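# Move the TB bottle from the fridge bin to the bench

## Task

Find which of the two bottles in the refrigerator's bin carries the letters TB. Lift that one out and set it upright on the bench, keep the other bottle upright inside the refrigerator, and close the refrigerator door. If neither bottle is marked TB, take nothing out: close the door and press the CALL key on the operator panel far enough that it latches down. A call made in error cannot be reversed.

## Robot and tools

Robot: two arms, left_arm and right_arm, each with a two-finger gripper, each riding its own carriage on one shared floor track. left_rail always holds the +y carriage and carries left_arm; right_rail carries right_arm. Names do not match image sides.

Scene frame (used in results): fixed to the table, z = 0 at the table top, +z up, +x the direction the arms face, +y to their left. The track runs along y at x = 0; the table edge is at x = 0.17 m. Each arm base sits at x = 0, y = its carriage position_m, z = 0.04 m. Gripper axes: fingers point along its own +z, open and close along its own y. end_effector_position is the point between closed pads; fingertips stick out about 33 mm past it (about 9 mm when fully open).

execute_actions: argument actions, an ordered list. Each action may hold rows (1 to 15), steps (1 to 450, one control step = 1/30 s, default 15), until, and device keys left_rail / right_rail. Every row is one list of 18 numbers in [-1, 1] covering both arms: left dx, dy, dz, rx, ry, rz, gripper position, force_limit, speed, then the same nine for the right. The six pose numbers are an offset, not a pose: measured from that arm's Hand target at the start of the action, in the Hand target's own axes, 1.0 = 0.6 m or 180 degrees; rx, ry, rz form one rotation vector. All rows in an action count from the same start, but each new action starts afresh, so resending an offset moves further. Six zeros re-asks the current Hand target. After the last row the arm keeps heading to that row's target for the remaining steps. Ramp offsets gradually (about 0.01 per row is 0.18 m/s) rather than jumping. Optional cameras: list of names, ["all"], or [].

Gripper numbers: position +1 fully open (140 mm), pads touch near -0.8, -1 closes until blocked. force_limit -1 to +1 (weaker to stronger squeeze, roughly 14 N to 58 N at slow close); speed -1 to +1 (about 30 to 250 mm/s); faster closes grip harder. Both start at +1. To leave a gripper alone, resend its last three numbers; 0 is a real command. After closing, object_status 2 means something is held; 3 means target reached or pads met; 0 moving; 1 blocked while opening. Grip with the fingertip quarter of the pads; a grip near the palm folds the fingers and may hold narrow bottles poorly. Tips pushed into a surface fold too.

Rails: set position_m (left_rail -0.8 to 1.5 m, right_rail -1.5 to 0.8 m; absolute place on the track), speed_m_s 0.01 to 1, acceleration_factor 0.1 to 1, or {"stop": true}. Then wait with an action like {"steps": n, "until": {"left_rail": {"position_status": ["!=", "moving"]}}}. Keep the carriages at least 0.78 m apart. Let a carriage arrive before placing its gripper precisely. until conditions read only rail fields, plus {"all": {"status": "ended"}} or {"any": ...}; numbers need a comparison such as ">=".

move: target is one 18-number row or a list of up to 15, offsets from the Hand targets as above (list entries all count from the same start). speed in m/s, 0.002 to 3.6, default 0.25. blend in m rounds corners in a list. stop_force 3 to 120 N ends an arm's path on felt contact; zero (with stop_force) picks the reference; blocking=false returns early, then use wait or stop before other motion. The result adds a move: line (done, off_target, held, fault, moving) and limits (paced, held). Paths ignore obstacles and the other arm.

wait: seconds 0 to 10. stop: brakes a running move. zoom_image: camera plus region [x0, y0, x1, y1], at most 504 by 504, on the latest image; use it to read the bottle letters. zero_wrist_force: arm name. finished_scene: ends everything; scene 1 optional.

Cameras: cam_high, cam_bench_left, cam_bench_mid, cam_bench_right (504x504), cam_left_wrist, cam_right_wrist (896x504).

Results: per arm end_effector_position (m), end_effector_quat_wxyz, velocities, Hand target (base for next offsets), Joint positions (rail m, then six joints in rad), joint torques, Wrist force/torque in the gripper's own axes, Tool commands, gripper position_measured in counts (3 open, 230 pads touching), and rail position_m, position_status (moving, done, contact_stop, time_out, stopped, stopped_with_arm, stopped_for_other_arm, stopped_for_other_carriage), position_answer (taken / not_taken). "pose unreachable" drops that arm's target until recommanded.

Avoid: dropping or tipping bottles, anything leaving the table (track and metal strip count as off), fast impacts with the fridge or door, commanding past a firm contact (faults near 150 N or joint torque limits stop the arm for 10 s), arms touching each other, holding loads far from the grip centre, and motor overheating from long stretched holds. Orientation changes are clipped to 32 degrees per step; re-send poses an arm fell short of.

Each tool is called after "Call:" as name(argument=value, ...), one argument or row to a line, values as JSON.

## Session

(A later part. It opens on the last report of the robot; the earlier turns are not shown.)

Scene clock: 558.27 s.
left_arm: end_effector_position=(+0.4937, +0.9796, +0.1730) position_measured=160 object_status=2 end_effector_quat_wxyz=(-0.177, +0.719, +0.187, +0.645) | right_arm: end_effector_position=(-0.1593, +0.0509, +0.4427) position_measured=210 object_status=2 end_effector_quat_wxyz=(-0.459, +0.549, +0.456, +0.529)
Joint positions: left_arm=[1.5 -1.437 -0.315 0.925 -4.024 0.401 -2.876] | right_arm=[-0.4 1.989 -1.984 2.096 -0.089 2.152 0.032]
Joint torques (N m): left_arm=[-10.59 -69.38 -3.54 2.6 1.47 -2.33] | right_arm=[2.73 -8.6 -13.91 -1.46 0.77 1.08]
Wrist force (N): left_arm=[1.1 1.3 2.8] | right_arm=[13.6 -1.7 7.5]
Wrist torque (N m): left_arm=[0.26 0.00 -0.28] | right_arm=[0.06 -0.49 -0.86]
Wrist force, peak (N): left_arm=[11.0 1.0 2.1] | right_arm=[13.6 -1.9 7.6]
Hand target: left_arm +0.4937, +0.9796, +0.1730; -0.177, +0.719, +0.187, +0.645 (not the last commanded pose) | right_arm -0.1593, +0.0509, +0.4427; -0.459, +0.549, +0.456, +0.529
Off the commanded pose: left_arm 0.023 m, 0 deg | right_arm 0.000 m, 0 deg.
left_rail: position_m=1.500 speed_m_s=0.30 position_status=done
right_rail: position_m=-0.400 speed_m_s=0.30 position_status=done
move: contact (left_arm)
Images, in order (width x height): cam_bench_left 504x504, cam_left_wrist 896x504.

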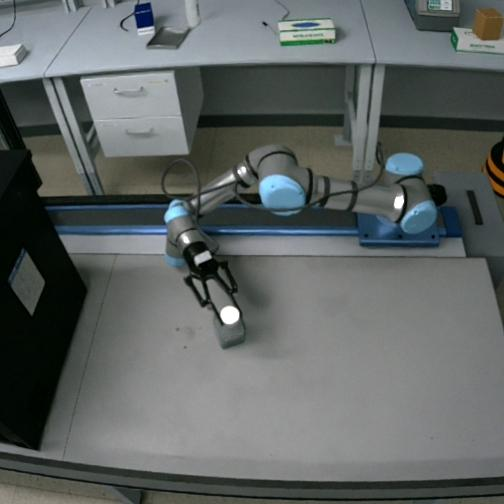

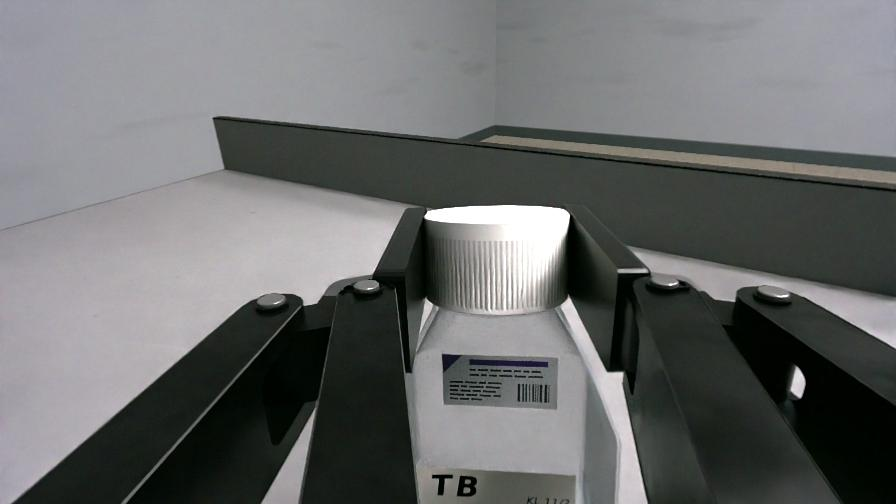

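Call:
move(
  target=[
    [-0.007,0,-0.0242,0,0,0,-1,0,-1,0,0,0,0,0,0,-1,0,-1],
    [-0.0147,0,-0.0478,0,0,0,-1,0,-1,0,0,0,0,0,0,-1,0,-1],
  ],
  speed=0.01,
  stop_force=25,
  cameras=["cam_left_wrist","cam_bench_left"],
)

Call:
zoom_image(
  camera="cam_bench_left",
  region=[150, 240, 310, 400],
)

Scene clock: 569.13 s.
left_arm: end_effector_position=(+0.4681, +0.9650, +0.1672) position_measured=160 object_status=2 end_effector_quat_wxyz=(-0.177, +0.719, +0.187, +0.645) | right_arm: end_effector_position=(-0.1593, +0.0509, +0.4427) position_measured=210 object_status=2 end_effector_quat_wxyz=(-0.459, +0.549, +0.456, +0.529)
Joint positions: left_arm=[1.5 -1.475 -0.294 0.897 -3.995 0.439 -2.901] | right_arm=[-0.4 1.989 -1.984 2.096 -0.089 2.152 0.032]
Joint torques (N m): left_arm=[-10.19 -44.74 -26.59 0.86 1.89 -2.61] | right_arm=[2.88 -8.24 -15.18 -1.24 1.04 1.3]
Wrist force (N): left_arm=[16.4 -2.5 0.2] | right_arm=[13.5 -1.9 7.4]
Wrist torque (N m): left_arm=[0.36 0.01 -0.16] | right_arm=[0.01 -0.48 -0.87]
Wrist force, peak (N): left_arm=[16.8 -2.8 1.2] | right_arm=[13.6 -1.7 7.6]
Hand target: left_arm +0.4681, +0.9650, +0.1672; -0.177, +0.719, +0.187, +0.645 | right_arm -0.1593, +0.0509, +0.4427; -0.459, +0.549, +0.456, +0.529
Off the commanded pose: left_arm 0.000 m, 0 deg | right_arm 0.000 m, 0 deg.
left_rail: position_m=1.500 speed_m_s=0.30 position_status=done
right_rail: position_m=-0.400 speed_m_s=0.30 position_status=done
move: done
Images, in order (width x height): cam_bench_left 504x504, cam_left_wrist 896x504.

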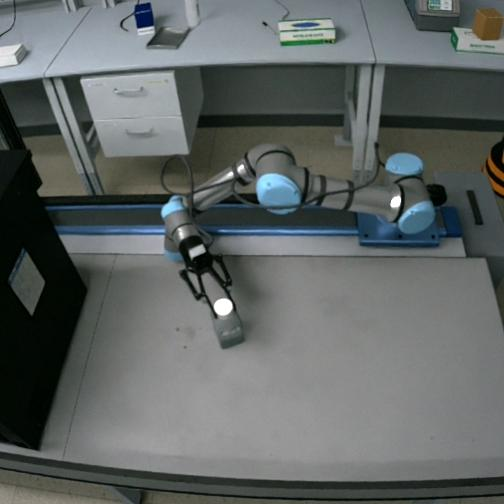

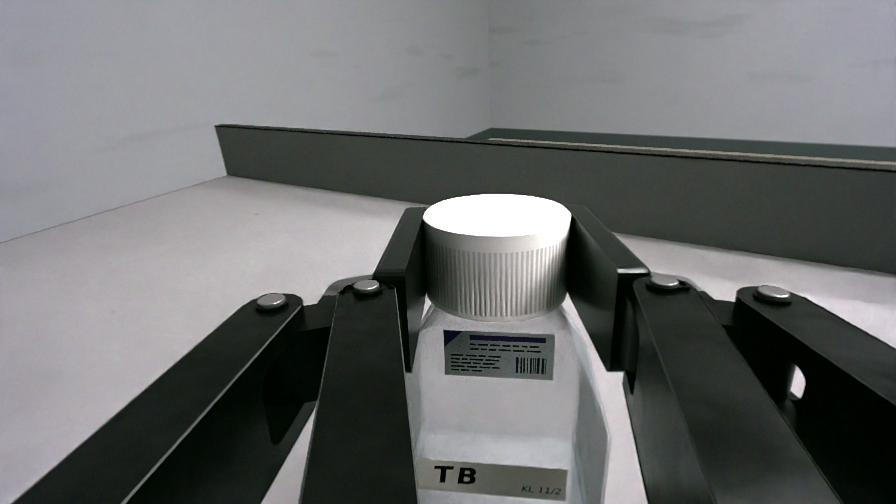

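Scaled by 3.150 from the camera's 504x504 image, which has a finer 720x720 frame.

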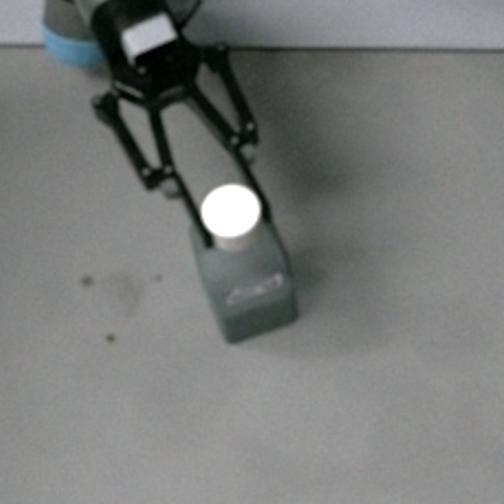

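Call:
move(
  target=[
    [0.0015,0,0,0,0,0,-1,0,-1,0,0,0,0,0,0,-1,0,-1],
    [0.0015,0,0,0,0,0,0.05,0,-1,0,0,0,0,0,0,-1,0,-1],
    [-0.012,0,-0.2,0,0,0,0.05,0,-1,0,0,0,0,0,0,-1,0,-1],
  ],
  speed=0.08,
  cameras=["cam_left_wrist","cam_bench_left"],
)

Scene clock: 576.43 s.
left_arm: end_effector_position=(+0.3641, +0.9052, +0.1727) position_measured=123 object_status=3 end_effector_quat_wxyz=(-0.177, +0.719, +0.187, +0.645) | right_arm: end_effector_position=(-0.1593, +0.0509, +0.4427) position_measured=210 object_status=2 end_effector_quat_wxyz=(-0.459, +0.549, +0.456, +0.529)
Joint positions: left_arm=[1.5 -1.621 -0.21 0.696 -3.821 0.581 -2.966] | right_arm=[-0.4 1.989 -1.984 2.096 -0.089 2.152 0.032]
Joint torques (N m): left_arm=[-11.98 -53.4 -30.44 4.34 1.99 -2.84] | right_arm=[2.67 -8.5 -15.29 -1.35 1.16 1.37]
Wrist force (N): left_arm=[0.6 -0.3 2.2] | right_arm=[13.4 -1.9 7.5]
Wrist torque (N m): left_arm=[0.13 -0.01 -0.07] | right_arm=[0.03 -0.47 -0.86]
Wrist force, peak (N): left_arm=[16.7 -2.8 0.2] | right_arm=[13.6 -1.8 7.6]
Hand target: left_arm +0.3640, +0.9051, +0.1727; -0.177, +0.719, +0.187, +0.645 | right_arm -0.1593, +0.0509, +0.4427; -0.459, +0.549, +0.456, +0.529
Off the commanded pose: left_arm 0.000 m, 0 deg | right_arm 0.000 m, 0 deg.
left_rail: position_m=1.500 speed_m_s=0.30 position_status=done
right_rail: position_m=-0.400 speed_m_s=0.30 position_status=done
move: done
Images, in order (width x height): cam_bench_left 504x504, cam_left_wrist 896x504.

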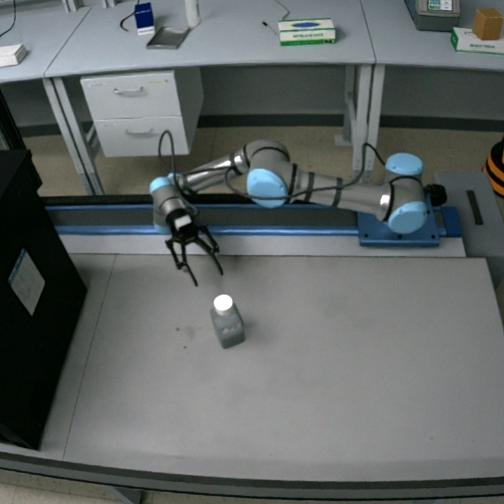

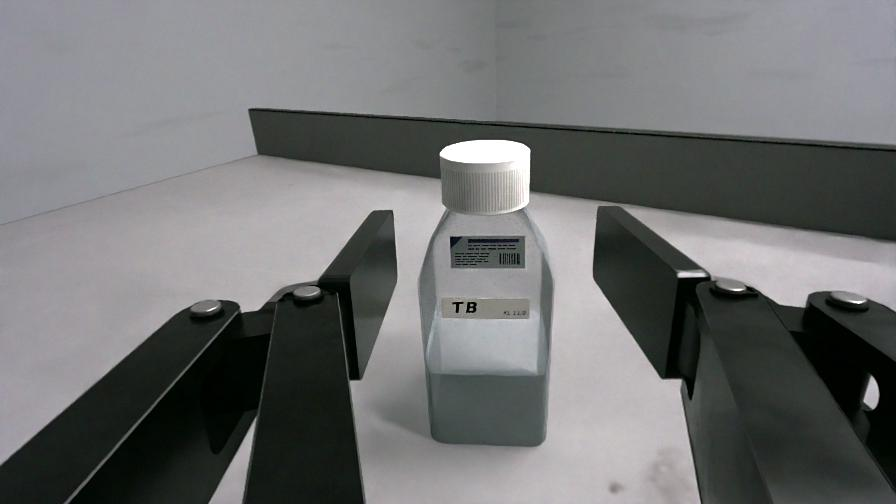

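Call:
move(
  target=[
    [0,0,0,0,0,0,0.05,0,-1,-0.001,-0.001,0.1585,-0.0689,0,0,-1,0,-1],
    [0,0,0,0,0,0,0.05,0,-1,-0.001,0.024,0.2835,-0.1244,0,0,-1,0,-1],
  ],
  speed=0.07,
  blend=[0.01,0],
  cameras=["cam_right_wrist","cam_bench_mid"],
)

Scene clock: 587.17 s.
left_arm: end_effector_position=(+0.3640, +0.9051, +0.1727) position_measured=123 object_status=3 end_effector_quat_wxyz=(-0.177, +0.719, +0.187, +0.645) | right_arm: end_effector_position=(-0.1176, +0.2163, +0.4386) position_measured=210 object_status=2 end_effector_quat_wxyz=(-0.344, +0.627, +0.345, +0.608)
Joint positions: left_arm=[1.5 -1.621 -0.21 0.696 -3.821 0.581 -2.966] | right_arm=[-0.4 1.944 -1.453 1.655 -0.161 2.498 0.045]
Joint torques (N m): left_arm=[-7.52 -53.05 -31.15 4.06 1.68 -2.89] | right_arm=[-8.6 5.34 -5.73 12.34 2.38 2.94]
Wrist force (N): left_arm=[0.8 -0.6 2.3] | right_arm=[48.7 -0.9 7.8]
Wrist torque (N m): left_arm=[0.08 -0.04 -0.08] | right_arm=[0.45 0.71 -1.06]
Wrist force, peak (N): left_arm=[0.9 -0.2 2.7] | right_arm=[49.2 -1.1 8.3]
Hand target: left_arm +0.3640, +0.9051, +0.1727; -0.177, +0.719, +0.187, +0.645 | right_arm -0.1175, +0.2164, +0.4386; -0.343, +0.627, +0.345, +0.608
Off the commanded pose: left_arm 0.000 m, 0 deg | right_arm 0.000 m, 0 deg.
left_rail: position_m=1.500 speed_m_s=0.30 position_status=done
right_rail: position_m=-0.400 speed_m_s=0.30 position_status=done
move: done
Images, in order (width x height): cam_bench_mid 504x504, cam_right_wrist 896x504.

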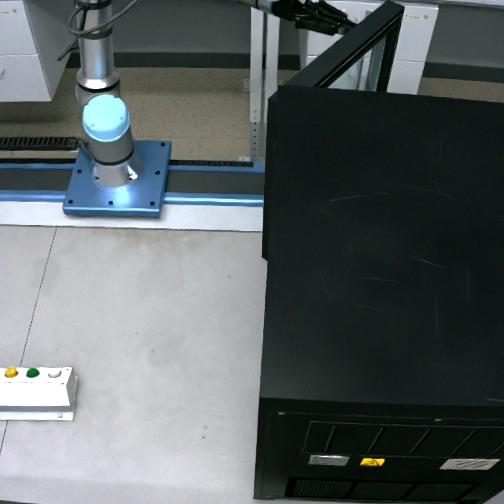

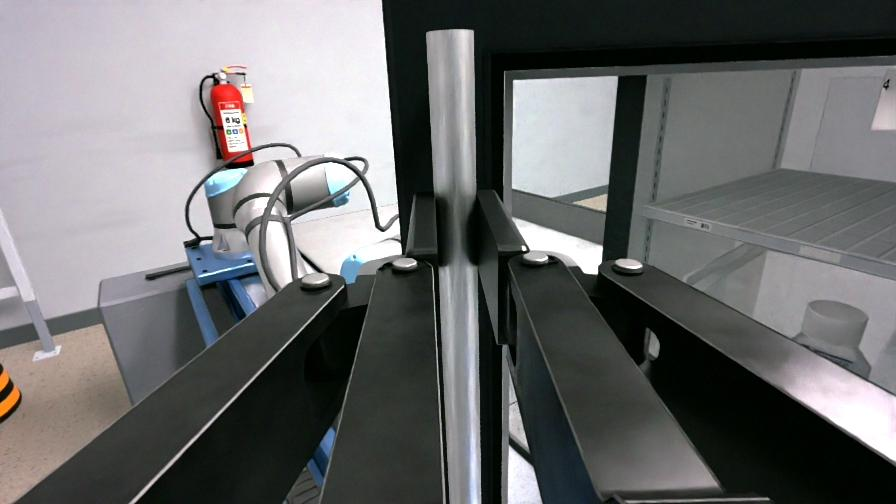

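Call:
move(
  target=[
    [0,0,0,0,0,0,0.05,0,-1,0.0075,0,0,0,0,0,-1,0,-1],
    [0,0,0,0,0,0,0.05,0,-1,0.009,-0.002,0.1277,-0.0556,0,0,-1,0,-1],
    [0,0,0,0,0,0,0.05,0,-1,0.0105,0.012,0.2287,-0.1,0,0,-1,0,-1],
  ],
  speed=0.06,
  blend=[0.002,0.01,0],
)

Scene clock: 594.57 s.
left_arm: end_effector_position=(+0.3640, +0.9051, +0.1727) position_measured=123 object_status=3 end_effector_quat_wxyz=(-0.177, +0.719, +0.187, +0.645) | right_arm: end_effector_position=(-0.0391, +0.3293, +0.4414) position_measured=210 object_status=2 end_effector_quat_wxyz=(-0.241, +0.673, +0.246, +0.654)
Joint positions: left_arm=[1.5 -1.621 -0.21 0.696 -3.821 0.581 -2.966] | right_arm=[-0.4 1.827 -1.09 1.167 -0.014 2.695 0.06]
Joint torques (N m): left_arm=[-2.17 -54.09 -30.27 4.18 1.68 -2.71] | right_arm=[-7.83 -25.6 -24.84 4.26 2.39 1.64]
Wrist force (N): left_arm=[0.7 -0.3 2.5] | right_arm=[18.9 0.1 8.4]
Wrist torque (N m): left_arm=[0.14 -0.02 -0.08] | right_arm=[0.40 0.02 -0.32]
Wrist force, peak (N): left_arm=[0.7 -0.2 2.9] | right_arm=[49.0 -0.9 7.8]
Hand target: left_arm +0.3640, +0.9051, +0.1727; -0.177, +0.719, +0.187, +0.645 | right_arm -0.0391, +0.3294, +0.4414; -0.241, +0.673, +0.245, +0.654
Off the commanded pose: left_arm 0.000 m, 0 deg | right_arm 0.000 m, 0 deg.
left_rail: position_m=1.500 speed_m_s=0.30 position_status=done
right_rail: position_m=-0.400 speed_m_s=0.30 position_status=done
move: done

Call:
move(
  target=[
    [0,0,0,0,0,0,0.05,0,-1,0.002,-0.0047,0.0762,-0.0167,0,0,-1,0,-1],
    [0,0,0,0,0,0,0.05,0,-1,0.003,-0.001,0.1526,-0.035,0,0,-1,0,-1],
  ],
  speed=0.06,
  blend=[0.01,0],
  cameras=["cam_right_wrist"],
)

Scene clock: 601.03 s.
left_arm: end_effector_position=(+0.3640, +0.9051, +0.1727) position_measured=123 object_status=3 end_effector_quat_wxyz=(-0.177, +0.719, +0.187, +0.645) | right_arm: end_effector_position=(+0.0304, +0.3890, +0.4408) position_measured=210 object_status=2 end_effector_quat_wxyz=(-0.204, +0.685, +0.209, +0.667)
Joint positions: left_arm=[1.5 -1.621 -0.21 0.696 -3.821 0.581 -2.966] | right_arm=[-0.4 1.721 -0.923 0.904 0.082 2.698 0.058]
Joint torques (N m): left_arm=[3.07 -54.66 -30.53 4.33 1.72 -2.54] | right_arm=[-9.51 -22.25 -19.26 6.75 2.36 1.59]
Wrist force (N): left_arm=[0.7 -0.2 2.3] | right_arm=[31.1 -1.7 7.3]
Wrist torque (N m): left_arm=[0.16 -0.03 -0.08] | right_arm=[0.03 0.13 -0.42]
Wrist force, peak (N): left_arm=[1.1 -0.3 2.6] | right_arm=[33.2 -1.5 8.1]
Hand target: left_arm +0.3640, +0.9051, +0.1727; -0.177, +0.719, +0.187, +0.645 | right_arm +0.0304, +0.3890, +0.4408; -0.204, +0.686, +0.209, +0.667
Off the commanded pose: left_arm 0.000 m, 0 deg | right_arm 0.000 m, 0 deg.
left_rail: position_m=1.500 speed_m_s=0.30 position_status=done
right_rail: position_m=-0.400 speed_m_s=0.30 position_status=done
move: done
Images, in order (width x height): cam_right_wrist 896x504.

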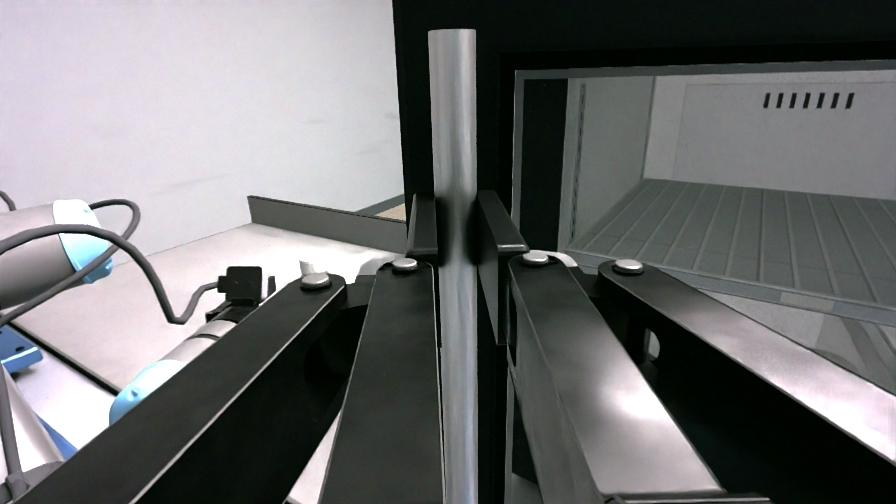

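Call:
move(
  target=[
    [0,0,0,0,0,0,0.05,0,-1,0.005,0,0,0,0,0,-1,0,-1],
    [0,0,0,0,0,0,0.05,0,-1,0.006,0.0073,0.1019,-0.02,0,0,-1,0,-1],
    [0,0,0,0,0,0,0.05,0,-1,0.007,0.0248,0.1893,-0.04,0,0,-1,0,-1],
  ],
  speed=0.06,
  blend=[0.002,0.01,0],
)

Scene clock: 609.87 s.
left_arm: end_effector_position=(+0.3640, +0.9051, +0.1727) position_measured=123 object_status=3 end_effector_quat_wxyz=(-0.177, +0.719, +0.187, +0.645) | right_arm: end_effector_position=(+0.1330, +0.4401, +0.4418) position_measured=210 object_status=2 end_effector_quat_wxyz=(-0.160, +0.697, +0.167, +0.679)
Joint positions: left_arm=[1.5 -1.621 -0.21 0.696 -3.821 0.581 -2.966] | right_arm=[-0.4 1.587 -0.708 0.527 0.244 2.69 0.053]
Joint torques (N m): left_arm=[13.66 -55.12 -28.7 4.17 1.49 -2.51] | right_arm=[-9.02 -43.59 -28.25 2.8 2.44 1.63]
Wrist force (N): left_arm=[0.6 -0.2 2.2] | right_arm=[9.0 -0.6 8.4]
Wrist torque (N m): left_arm=[0.16 0.01 -0.08] | right_arm=[0.04 0.43 -0.54]
Wrist force, peak (N): left_arm=[0.6 -0.1 3.0] | right_arm=[31.0 -1.6 7.4]
Hand target: left_arm +0.3640, +0.9051, +0.1727; -0.177, +0.719, +0.187, +0.645 | right_arm +0.1330, +0.4401, +0.4419; -0.160, +0.697, +0.167, +0.679
Off the commanded pose: left_arm 0.000 m, 0 deg | right_arm 0.000 m, 0 deg.
left_rail: position_m=1.500 speed_m_s=0.30 position_status=done
right_rail: position_m=-0.400 speed_m_s=0.30 position_status=done
move: done; blend cut to 0.0015 m at target 1

Call:
move(
  target=[
    [0,0,0,0,0,0,0.05,0,-1,0.001,0.0166,0.0878,-0.02,0,0,-1,0,-1],
    [0,0,0,0,0,0,0.05,0,-1,0.002,0.0352,0.1488,-0.035,0,0,-1,0,-1],
  ],
  speed=0.05,
  stop_force=35,
  blend=[0.01,0],
  cameras=["cam_right_wrist","cam_bench_mid"],
)

Scene clock: 616.23 s.
left_arm: end_effector_position=(+0.3640, +0.9051, +0.1727) position_measured=123 object_status=3 end_effector_quat_wxyz=(-0.177, +0.719, +0.187, +0.645) | right_arm: end_effector_position=(+0.2223, +0.4608, +0.4404) position_measured=210 object_status=2 end_effector_quat_wxyz=(-0.127, +0.699, +0.133, +0.691)
Joint positions: left_arm=[1.5 -1.621 -0.21 0.696 -3.821 0.581 -2.966] | right_arm=[-0.4 1.483 -0.448 0.035 0.44 2.684 0.019]
Joint torques (N m): left_arm=[13.44 -55.66 -31.09 4.08 1.56 -2.16] | right_arm=[-1.54 -37.49 -20.82 5.56 -2.18 -1.95]
Wrist force (N): left_arm=[0.7 -0.2 2.2] | right_arm=[24.3 -2.2 20.6]
Wrist torque (N m): left_arm=[0.16 -0.02 -0.07] | right_arm=[0.12 0.12 -0.89]
Wrist force, peak (N): left_arm=[0.6 -0.5 2.7] | right_arm=[39.6 -3.4 7.9]
Hand target: left_arm +0.3640, +0.9051, +0.1727; -0.177, +0.719, +0.187, +0.645 | right_arm +0.2222, +0.4615, +0.4407; -0.122, +0.705, +0.129, +0.687
Off the commanded pose: left_arm 0.000 m, 0 deg | right_arm 0.001 m, 1 deg.
left_rail: position_m=1.500 speed_m_s=0.30 position_status=done
right_rail: position_m=-0.400 speed_m_s=0.30 position_status=done
elbow stopped short (right arm): the move would have taken joint 4 (elbow) straighter than the controller allows.
move: done
Images, in order (width x height): cam_bench_mid 504x504, cam_right_wrist 896x504.

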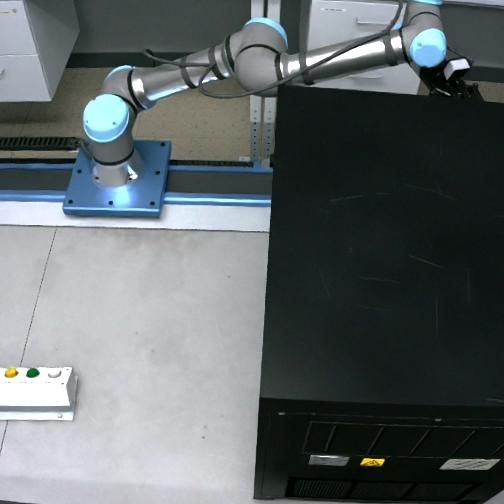

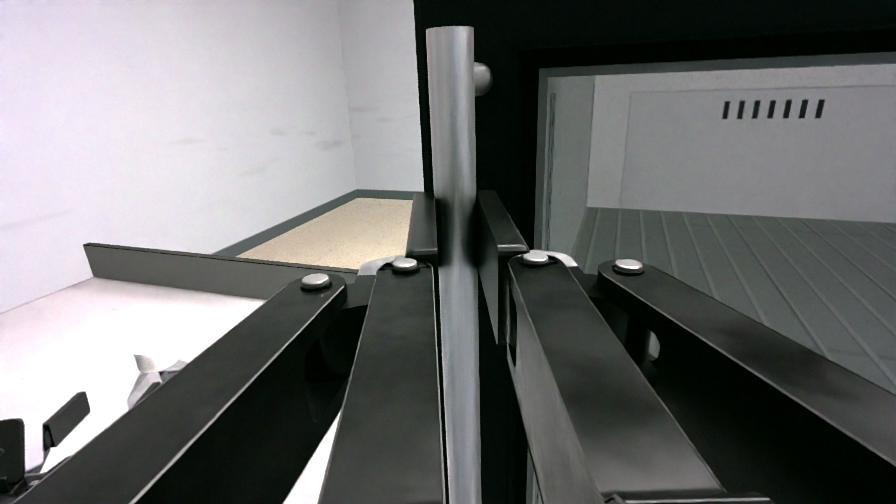

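Call:
move(
  target=[
    [0,0,0,0,0,0,0.05,0,-1,0,0,0,0,0,0,-0.2,0,-1],
    [0,0,0,0,0,0,0.05,0,-1,0,0,-0.15,0,0,0,-0.2,0,-1],
  ],
  speed=0.08,
  cameras=["cam_right_wrist","cam_bench_mid"],
)

Call:
wait(
  seconds=2,
  cameras=["cam_right_wrist","cam_bench_mid"],
)

Scene clock: 621.00 s.
left_arm: end_effector_position=(+0.3640, +0.9051, +0.1727) position_measured=123 object_status=3 end_effector_quat_wxyz=(-0.177, +0.719, +0.187, +0.645) | right_arm: end_effector_position=(+0.1804, +0.4461, +0.4421) position_measured=154 object_status=3 end_effector_quat_wxyz=(-0.123, +0.704, +0.130, +0.688)
Joint positions: left_arm=[1.5 -1.621 -0.21 0.696 -3.821 0.581 -2.966] | right_arm=[-0.4 1.54 -0.479 0.084 0.457 2.751 0.052]
Joint torques (N m): left_arm=[12.01 -54.56 -30.21 4.22 1.49 -2.48] | right_arm=[-9.4 -54.22 -31.25 -3.66 -2.21 -1.91]
Wrist force (N): left_arm=[0.9 -0.5 2.3] | right_arm=[1.2 -1.1 9.6]
Wrist torque (N m): left_arm=[0.09 -0.07 -0.08] | right_arm=[0.18 0.24 -0.56]
Wrist force, peak (N): left_arm=[1.1 -0.3 2.7] | right_arm=[24.5 -2.2 20.6]
Hand target: left_arm +0.3640, +0.9051, +0.1727; -0.177, +0.719, +0.187, +0.645 | right_arm +0.1806, +0.4461, +0.4420; -0.123, +0.704, +0.130, +0.688 (not the last commanded pose)
Off the commanded pose: left_arm 0.000 m, 0 deg | right_arm 0.045 m, 0 deg.
left_rail: position_m=1.500 speed_m_s=0.30 position_status=done
right_rail: position_m=-0.400 speed_m_s=0.30 position_status=done
elbow stopped short (right arm): the move would have taken joint 4 (elbow) straighter than the controller allows.
move: held (right_arm; a check stopped the path); path passed 1 of 2 targets; limits=held
pose unreachable (right arm): on one or more control steps of this call, first in action 0 (counted from 0), this arm could not follow its commanded pose, so it was not sent that pose on those steps. It may still have moved: this result reports where it is.
cause: moving toward the commanded pose would bring two parts of the arm too close to each other (its gripper and another part of the arm, with joints 5 (wrist 1) to 7 (wrist 3) between them, 5 mm apart when it was first held).
Images, in order (width x height): cam_bench_mid 504x504, cam_right_wrist 896x504.

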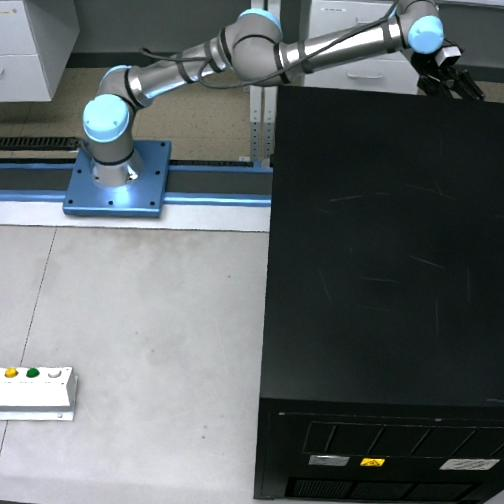

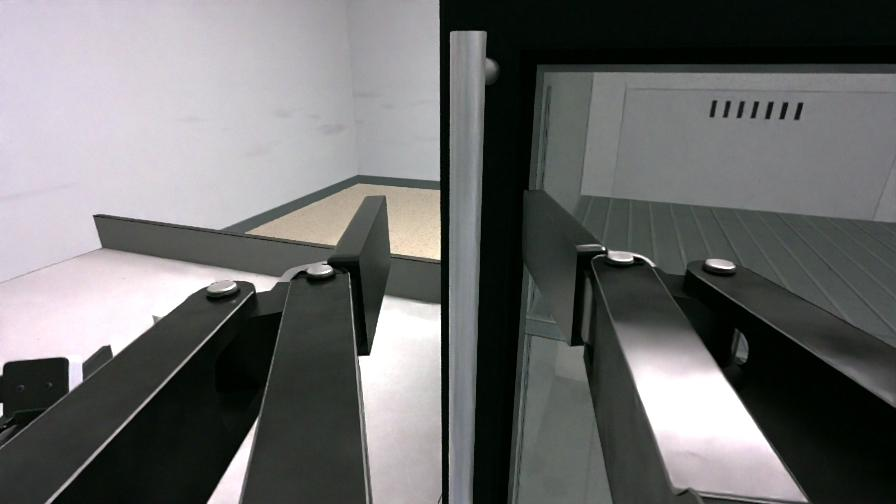

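Scene clock: 623.00 s.
left_arm: end_effector_position=(+0.3640, +0.9051, +0.1727) position_measured=123 object_status=3 end_effector_quat_wxyz=(-0.177, +0.719, +0.187, +0.645) | right_arm: end_effector_position=(+0.1806, +0.4461, +0.4420) position_measured=154 object_status=3 end_effector_quat_wxyz=(-0.123, +0.704, +0.130, +0.688)
Joint positions: left_arm=[1.5 -1.621 -0.21 0.696 -3.821 0.581 -2.966] | right_arm=[-0.4 1.54 -0.479 0.084 0.458 2.751 0.052]
Joint torques (N m): left_arm=[12.3 -55.11 -30.91 4.08 1.5 -2.27] | right_arm=[-8.98 -53.27 -30.52 1.7 -2.15 -1.95]
Wrist force (N): left_arm=[0.4 -0.1 2.4] | right_arm=[1.1 -1.2 9.6]
Wrist torque (N m): left_arm=[0.18 0.03 -0.07] | right_arm=[0.17 0.26 -0.56]
Wrist force, peak (N): left_arm=[0.9 -0.1 2.5] | right_arm=[1.0 -1.3 9.7]
Hand target: left_arm +0.3640, +0.9051, +0.1727; -0.177, +0.719, +0.187, +0.645 | right_arm +0.1806, +0.4461, +0.4420; -0.123, +0.704, +0.130, +0.688 (not the last commanded pose)
Tool commands: left_gripper/position=+0.05 left_gripper/force_limit=+0.0 left_gripper/speed=-1.0 right_gripper/position=-0.2 right_gripper/force_limit=+0.0 right_gripper/speed=-1.0
Off the commanded pose: left_arm 0.000 m, 0 deg | right_arm 0.046 m, 0 deg.
left_rail: position_m=1.500 speed_m_s=0.30 position_status=done
right_rail: position_m=-0.400 speed_m_s=0.30 position_status=done
wait: 2.00 s
Images, in order (width x height): cam_bench_mid 504x504, cam_right_wrist 896x504.

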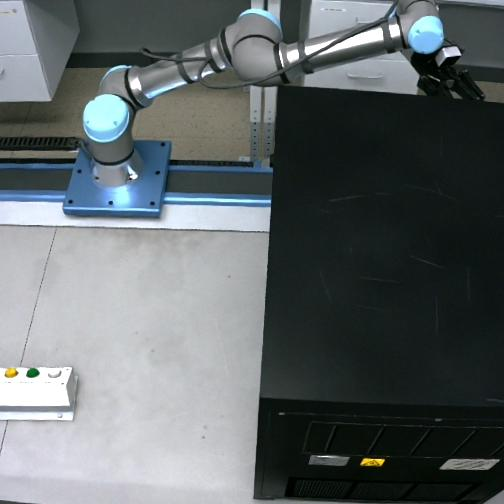

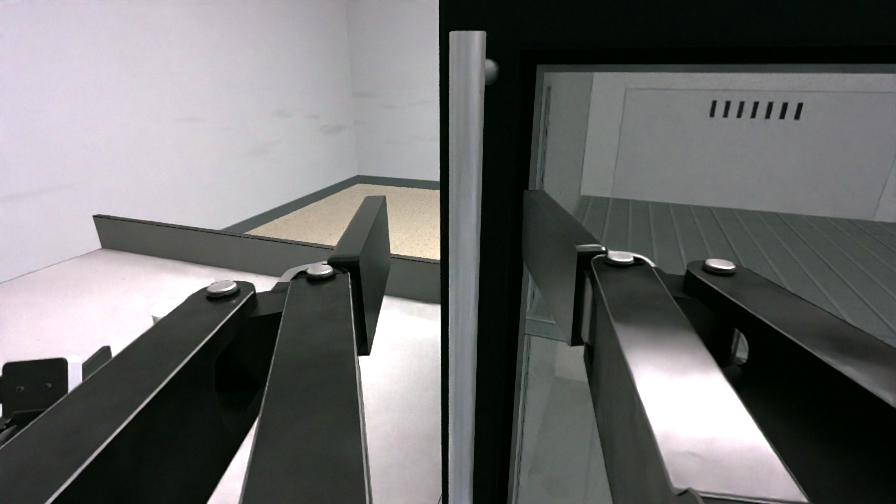

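Call:
move(
  target=[
    [0,0,0,0,0,0,0.05,0,-1,0,-0.004,-0.105,0.06,0,0,-0.2,0,-1],
    [0,0,0,0,0,0,0.05,0,-1,0,0.032,-0.297,0.17,0,0,-0.2,0,-1],
  ],
  speed=0.12,
  blend=[0.01,0],
  cameras=["cam_right_wrist"],
)

Scene clock: 634.27 s.
left_arm: end_effector_position=(+0.3640, +0.9051, +0.1727) position_measured=123 object_status=3 end_effector_quat_wxyz=(-0.177, +0.719, +0.187, +0.645) | right_arm: end_effector_position=(+0.0206, +0.3656, +0.4464) position_measured=154 object_status=3 end_effector_quat_wxyz=(-0.304, +0.646, +0.307, +0.629)
Joint positions: left_arm=[1.5 -1.621 -0.21 0.696 -3.821 0.581 -2.966] | right_arm=[-0.4 1.648 -1.212 1.332 -0.087 2.326 0.029]
Joint torques (N m): left_arm=[13.04 -56.12 -29.21 4.17 1.24 -2.18] | right_arm=[6.68 -45.89 -17.19 -5.05 -2.4 -2.48]
Wrist force (N): left_arm=[0.9 -0.3 2.3] | right_arm=[0.9 -0.9 9.2]
Wrist torque (N m): left_arm=[0.13 -0.07 -0.08] | right_arm=[0.21 0.31 -0.42]
Wrist force, peak (N): left_arm=[0.8 -0.4 2.7] | right_arm=[0.9 -1.1 10.6]
Hand target: left_arm +0.3640, +0.9051, +0.1727; -0.177, +0.719, +0.187, +0.645 | right_arm +0.0206, +0.3656, +0.4464; -0.304, +0.646, +0.307, +0.629
Off the commanded pose: left_arm 0.000 m, 0 deg | right_arm 0.000 m, 0 deg.
left_rail: position_m=1.500 speed_m_s=0.30 position_status=done
right_rail: position_m=-0.400 speed_m_s=0.30 position_status=done
move: done
Images, in order (width x height): cam_right_wrist 896x504.

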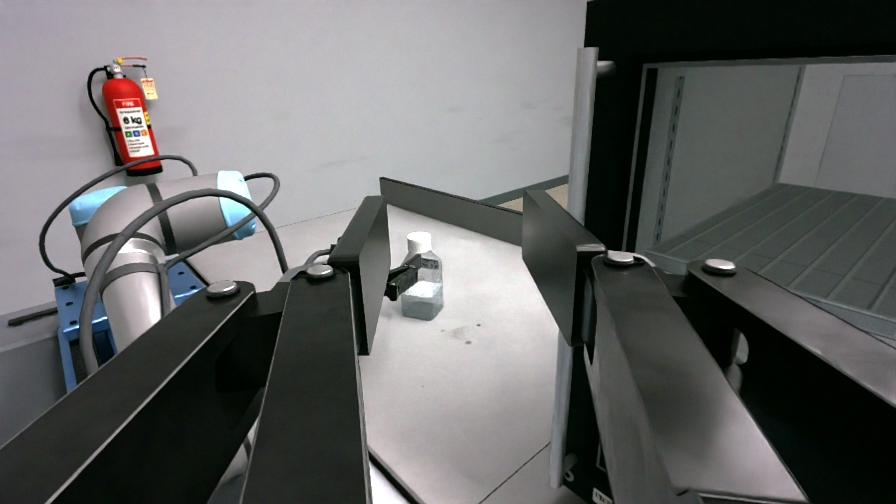

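Call:
move(
  target=[0,0,0,0,0,0,0.05,0,-1,0,0.352,0.0775,-0.089,0,0,-1,-1,-1],
  speed=0.12,
  cameras=["cam_right_wrist"],
)

Scene clock: 641.47 s.
left_arm: end_effector_position=(+0.3640, +0.9051, +0.1727) position_measured=123 object_status=3 end_effector_quat_wxyz=(-0.177, +0.719, +0.187, +0.645) | right_arm: end_effector_position=(+0.2140, +0.2695, +0.4438) position_measured=230 object_status=3 end_effector_quat_wxyz=(-0.211, +0.682, +0.216, +0.666)
Joint positions: left_arm=[1.5 -1.621 -0.21 0.696 -3.821 0.581 -2.966] | right_arm=[-0.4 1.378 -1.356 1.527 -0.136 2.335 0.024]
Joint torques (N m): left_arm=[12.43 -54.82 -30.69 4.51 1.44 -1.86] | right_arm=[-8.64 -39.66 -15.46 -5.28 -2.22 -2.39]
Wrist force (N): left_arm=[1.0 -0.7 2.5] | right_arm=[0.9 -1.0 9.5]
Wrist torque (N m): left_arm=[0.05 -0.09 -0.07] | right_arm=[0.19 0.29 -0.43]
Wrist force, peak (N): left_arm=[1.0 -0.7 2.5] | right_arm=[1.1 -0.4 9.8]
Hand target: left_arm +0.3640, +0.9051, +0.1727; -0.177, +0.719, +0.187, +0.645 | right_arm +0.2142, +0.2694, +0.4438; -0.211, +0.682, +0.216, +0.666
Off the commanded pose: left_arm 0.000 m, 0 deg | right_arm 0.000 m, 0 deg.
left_rail: position_m=1.500 speed_m_s=0.30 position_status=done
right_rail: position_m=-0.400 speed_m_s=0.30 position_status=done
move: done
Images, in order (width x height): cam_right_wrist 896x504.

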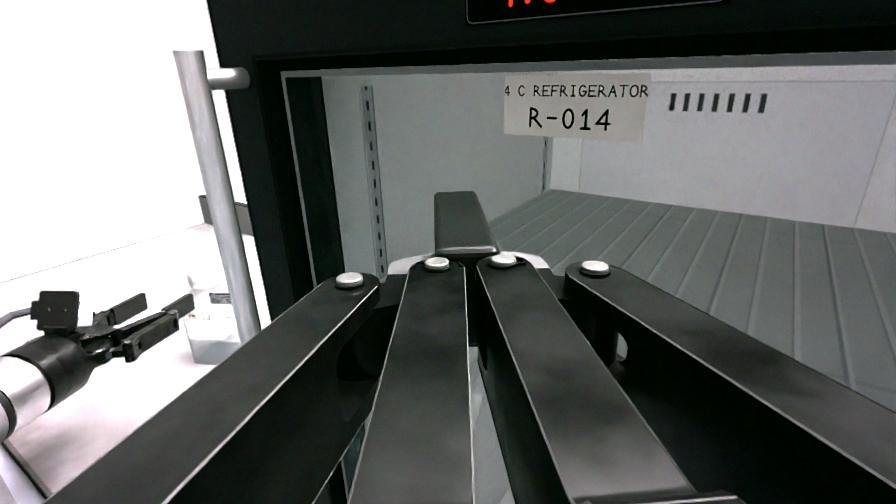

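Call:
move(
  target=[0,0,0,0,0,0,0.05,0,-1,0,0.105,0.15,0,0,0,-1,-1,-1],
  speed=0.03,
  stop_force=25,
  cameras=["cam_bench_mid","cam_right_wrist","cam_high"],
)

Scene clock: 653.67 s.
left_arm: end_effector_position=(+0.3640, +0.9051, +0.1727) position_measured=123 object_status=3 end_effector_quat_wxyz=(-0.177, +0.719, +0.187, +0.645) | right_arm: end_effector_position=(+0.2558, +0.2695, +0.4430) position_measured=230 object_status=3 end_effector_quat_wxyz=(-0.211, +0.682, +0.216, +0.666)
Joint positions: left_arm=[1.5 -1.621 -0.21 0.696 -3.821 0.581 -2.966] | right_arm=[-0.4 1.292 -1.36 1.534 -0.142 2.249 0.02]
Joint torques (N m): left_arm=[13.28 -55.81 -30.49 3.96 0.97 -2] | right_arm=[-2.81 -20.02 -34.16 -1.06 2.45 1.58]
Wrist force (N): left_arm=[0.6 -0.5 2.2] | right_arm=[3.4 -0.4 -14.4]
Wrist torque (N m): left_arm=[0.08 0.01 -0.07] | right_arm=[0.09 0.53 -0.48]
Wrist force, peak (N): left_arm=[0.7 -0.3 2.9] | right_arm=[9.1 -2.2 -58.4]
Hand target: left_arm +0.3640, +0.9051, +0.1727; -0.177, +0.719, +0.187, +0.645 | right_arm +0.2558, +0.2695, +0.4430; -0.211, +0.682, +0.216, +0.666 (not the last commanded pose)
Off the commanded pose: left_arm 0.000 m, 0 deg | right_arm 0.068 m, 0 deg.
left_rail: position_m=1.500 speed_m_s=0.30 position_status=done
right_rail: position_m=-0.400 speed_m_s=0.30 position_status=done
move: contact (right_arm)
Images, in order (width x height): cam_high 504x504, cam_bench_mid 504x504, cam_right_wrist 896x504.

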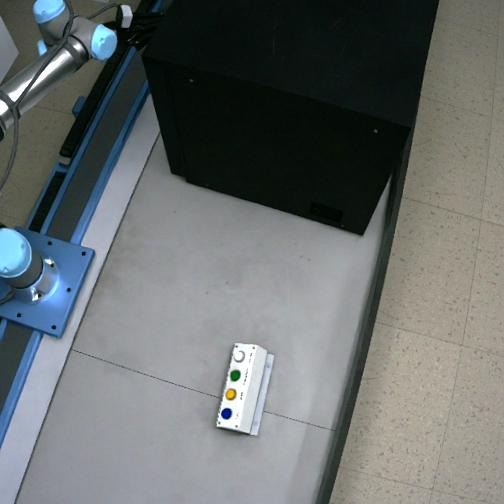

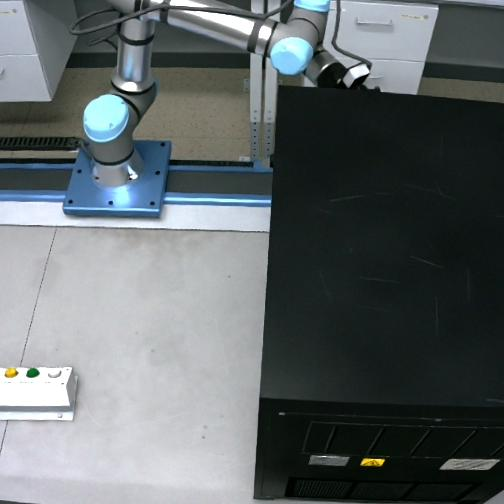

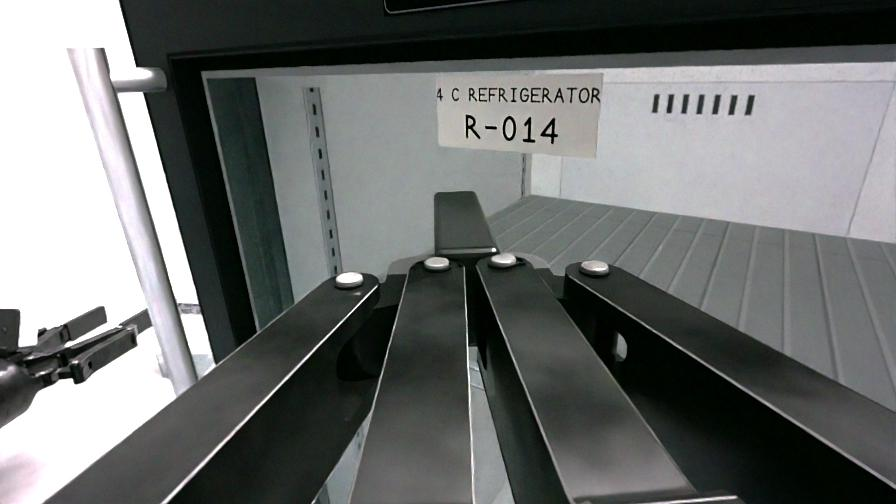

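Call:
move(
  target=[0,0,0,0,0,0,0.05,0,-1,0,0.05,0.07,0,0,0,-1,-1,-1],
  speed=0.015,
  stop_force=30,
)

Call:
move(
  target=[0,0,0,0,0,0,0.05,0,-1,0,-0.143,-0.205,0,0,0,-1,-1,-1],
  speed=0.1,
  cameras=["cam_right_wrist","cam_bench_left"],
)

Scene clock: 657.23 s.
left_arm: end_effector_position=(+0.3640, +0.9051, +0.1727) position_measured=123 object_status=3 end_effector_quat_wxyz=(-0.177, +0.719, +0.187, +0.645) | right_arm: end_effector_position=(+0.2565, +0.2695, +0.4430) position_measured=230 object_status=3 end_effector_quat_wxyz=(-0.211, +0.682, +0.216, +0.666)
Joint positions: left_arm=[1.5 -1.621 -0.21 0.696 -3.821 0.581 -2.966] | right_arm=[-0.4 1.291 -1.36 1.534 -0.142 2.248 0.02]
Joint torques (N m): left_arm=[13.35 -55.41 -30.2 4.07 0.96 -1.98] | right_arm=[-15.28 -9.84 -35.02 -0.38 2.36 -1.54]
Wrist force (N): left_arm=[0.8 0.0 2.3] | right_arm=[8.7 -1.2 -44.1]
Wrist torque (N m): left_arm=[0.20 -0.05 -0.07] | right_arm=[-0.09 0.68 -0.55]
Wrist force, peak (N): left_arm=[0.9 -0.4 2.6] | right_arm=[9.7 -2.3 -62.7]
Hand target: left_arm +0.3640, +0.9051, +0.1727; -0.177, +0.719, +0.187, +0.645 | right_arm +0.2565, +0.2695, +0.4430; -0.211, +0.682, +0.216, +0.666 (not the last commanded pose)
Off the commanded pose: left_arm 0.000 m, 0 deg | right_arm 0.051 m, 0 deg.
left_rail: position_m=1.500 speed_m_s=0.30 position_status=done
right_rail: position_m=-0.400 speed_m_s=0.30 position_status=done
move: contact (right_arm)

Scene clock: 659.33 s.
left_arm: end_effector_position=(+0.3640, +0.9051, +0.1727) position_measured=123 object_status=3 end_effector_quat_wxyz=(-0.177, +0.719, +0.187, +0.645) | right_arm: end_effector_position=(+0.1067, +0.2688, +0.4461) position_measured=230 object_status=3 end_effector_quat_wxyz=(-0.211, +0.682, +0.216, +0.666)
Joint positions: left_arm=[1.5 -1.621 -0.21 0.696 -3.821 0.581 -2.966] | right_arm=[-0.4 1.6 -1.308 1.46 -0.107 2.557 0.038]
Joint torques (N m): left_arm=[12.61 -55.28 -30.11 4.35 1.04 -2.01] | right_arm=[7.38 -26.81 -32.46 1.65 2.78 1.65]
Wrist force (N): left_arm=[0.6 -0.1 2.4] | right_arm=[0.4 -0.9 8.8]
Wrist torque (N m): left_arm=[0.18 0.00 -0.07] | right_arm=[0.21 0.44 -0.42]
Wrist force, peak (N): left_arm=[0.7 -0.3 2.7] | right_arm=[8.9 -1.1 -44.1]
Hand target: left_arm +0.3640, +0.9051, +0.1727; -0.177, +0.719, +0.187, +0.645 | right_arm +0.1065, +0.2688, +0.4461; -0.211, +0.682, +0.216, +0.666
Off the commanded pose: left_arm 0.000 m, 0 deg | right_arm 0.000 m, 0 deg.
left_rail: position_m=1.500 speed_m_s=0.30 position_status=done
right_rail: position_m=-0.400 speed_m_s=0.30 position_status=done
move: done
Images, in order (width x height): cam_bench_left 504x504, cam_right_wrist 896x504.

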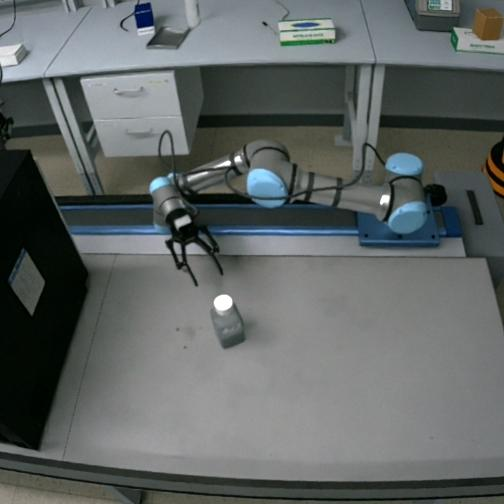

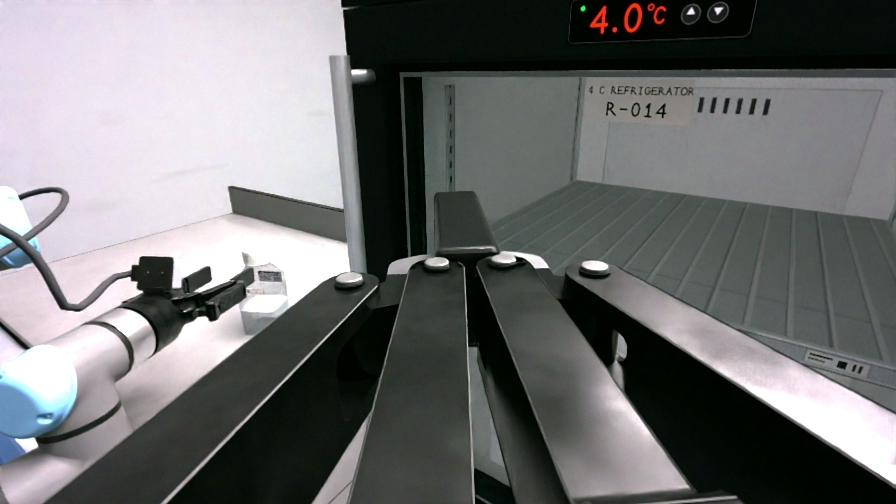

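Call:
finished_scene(
)

The scene is finished: the task was done.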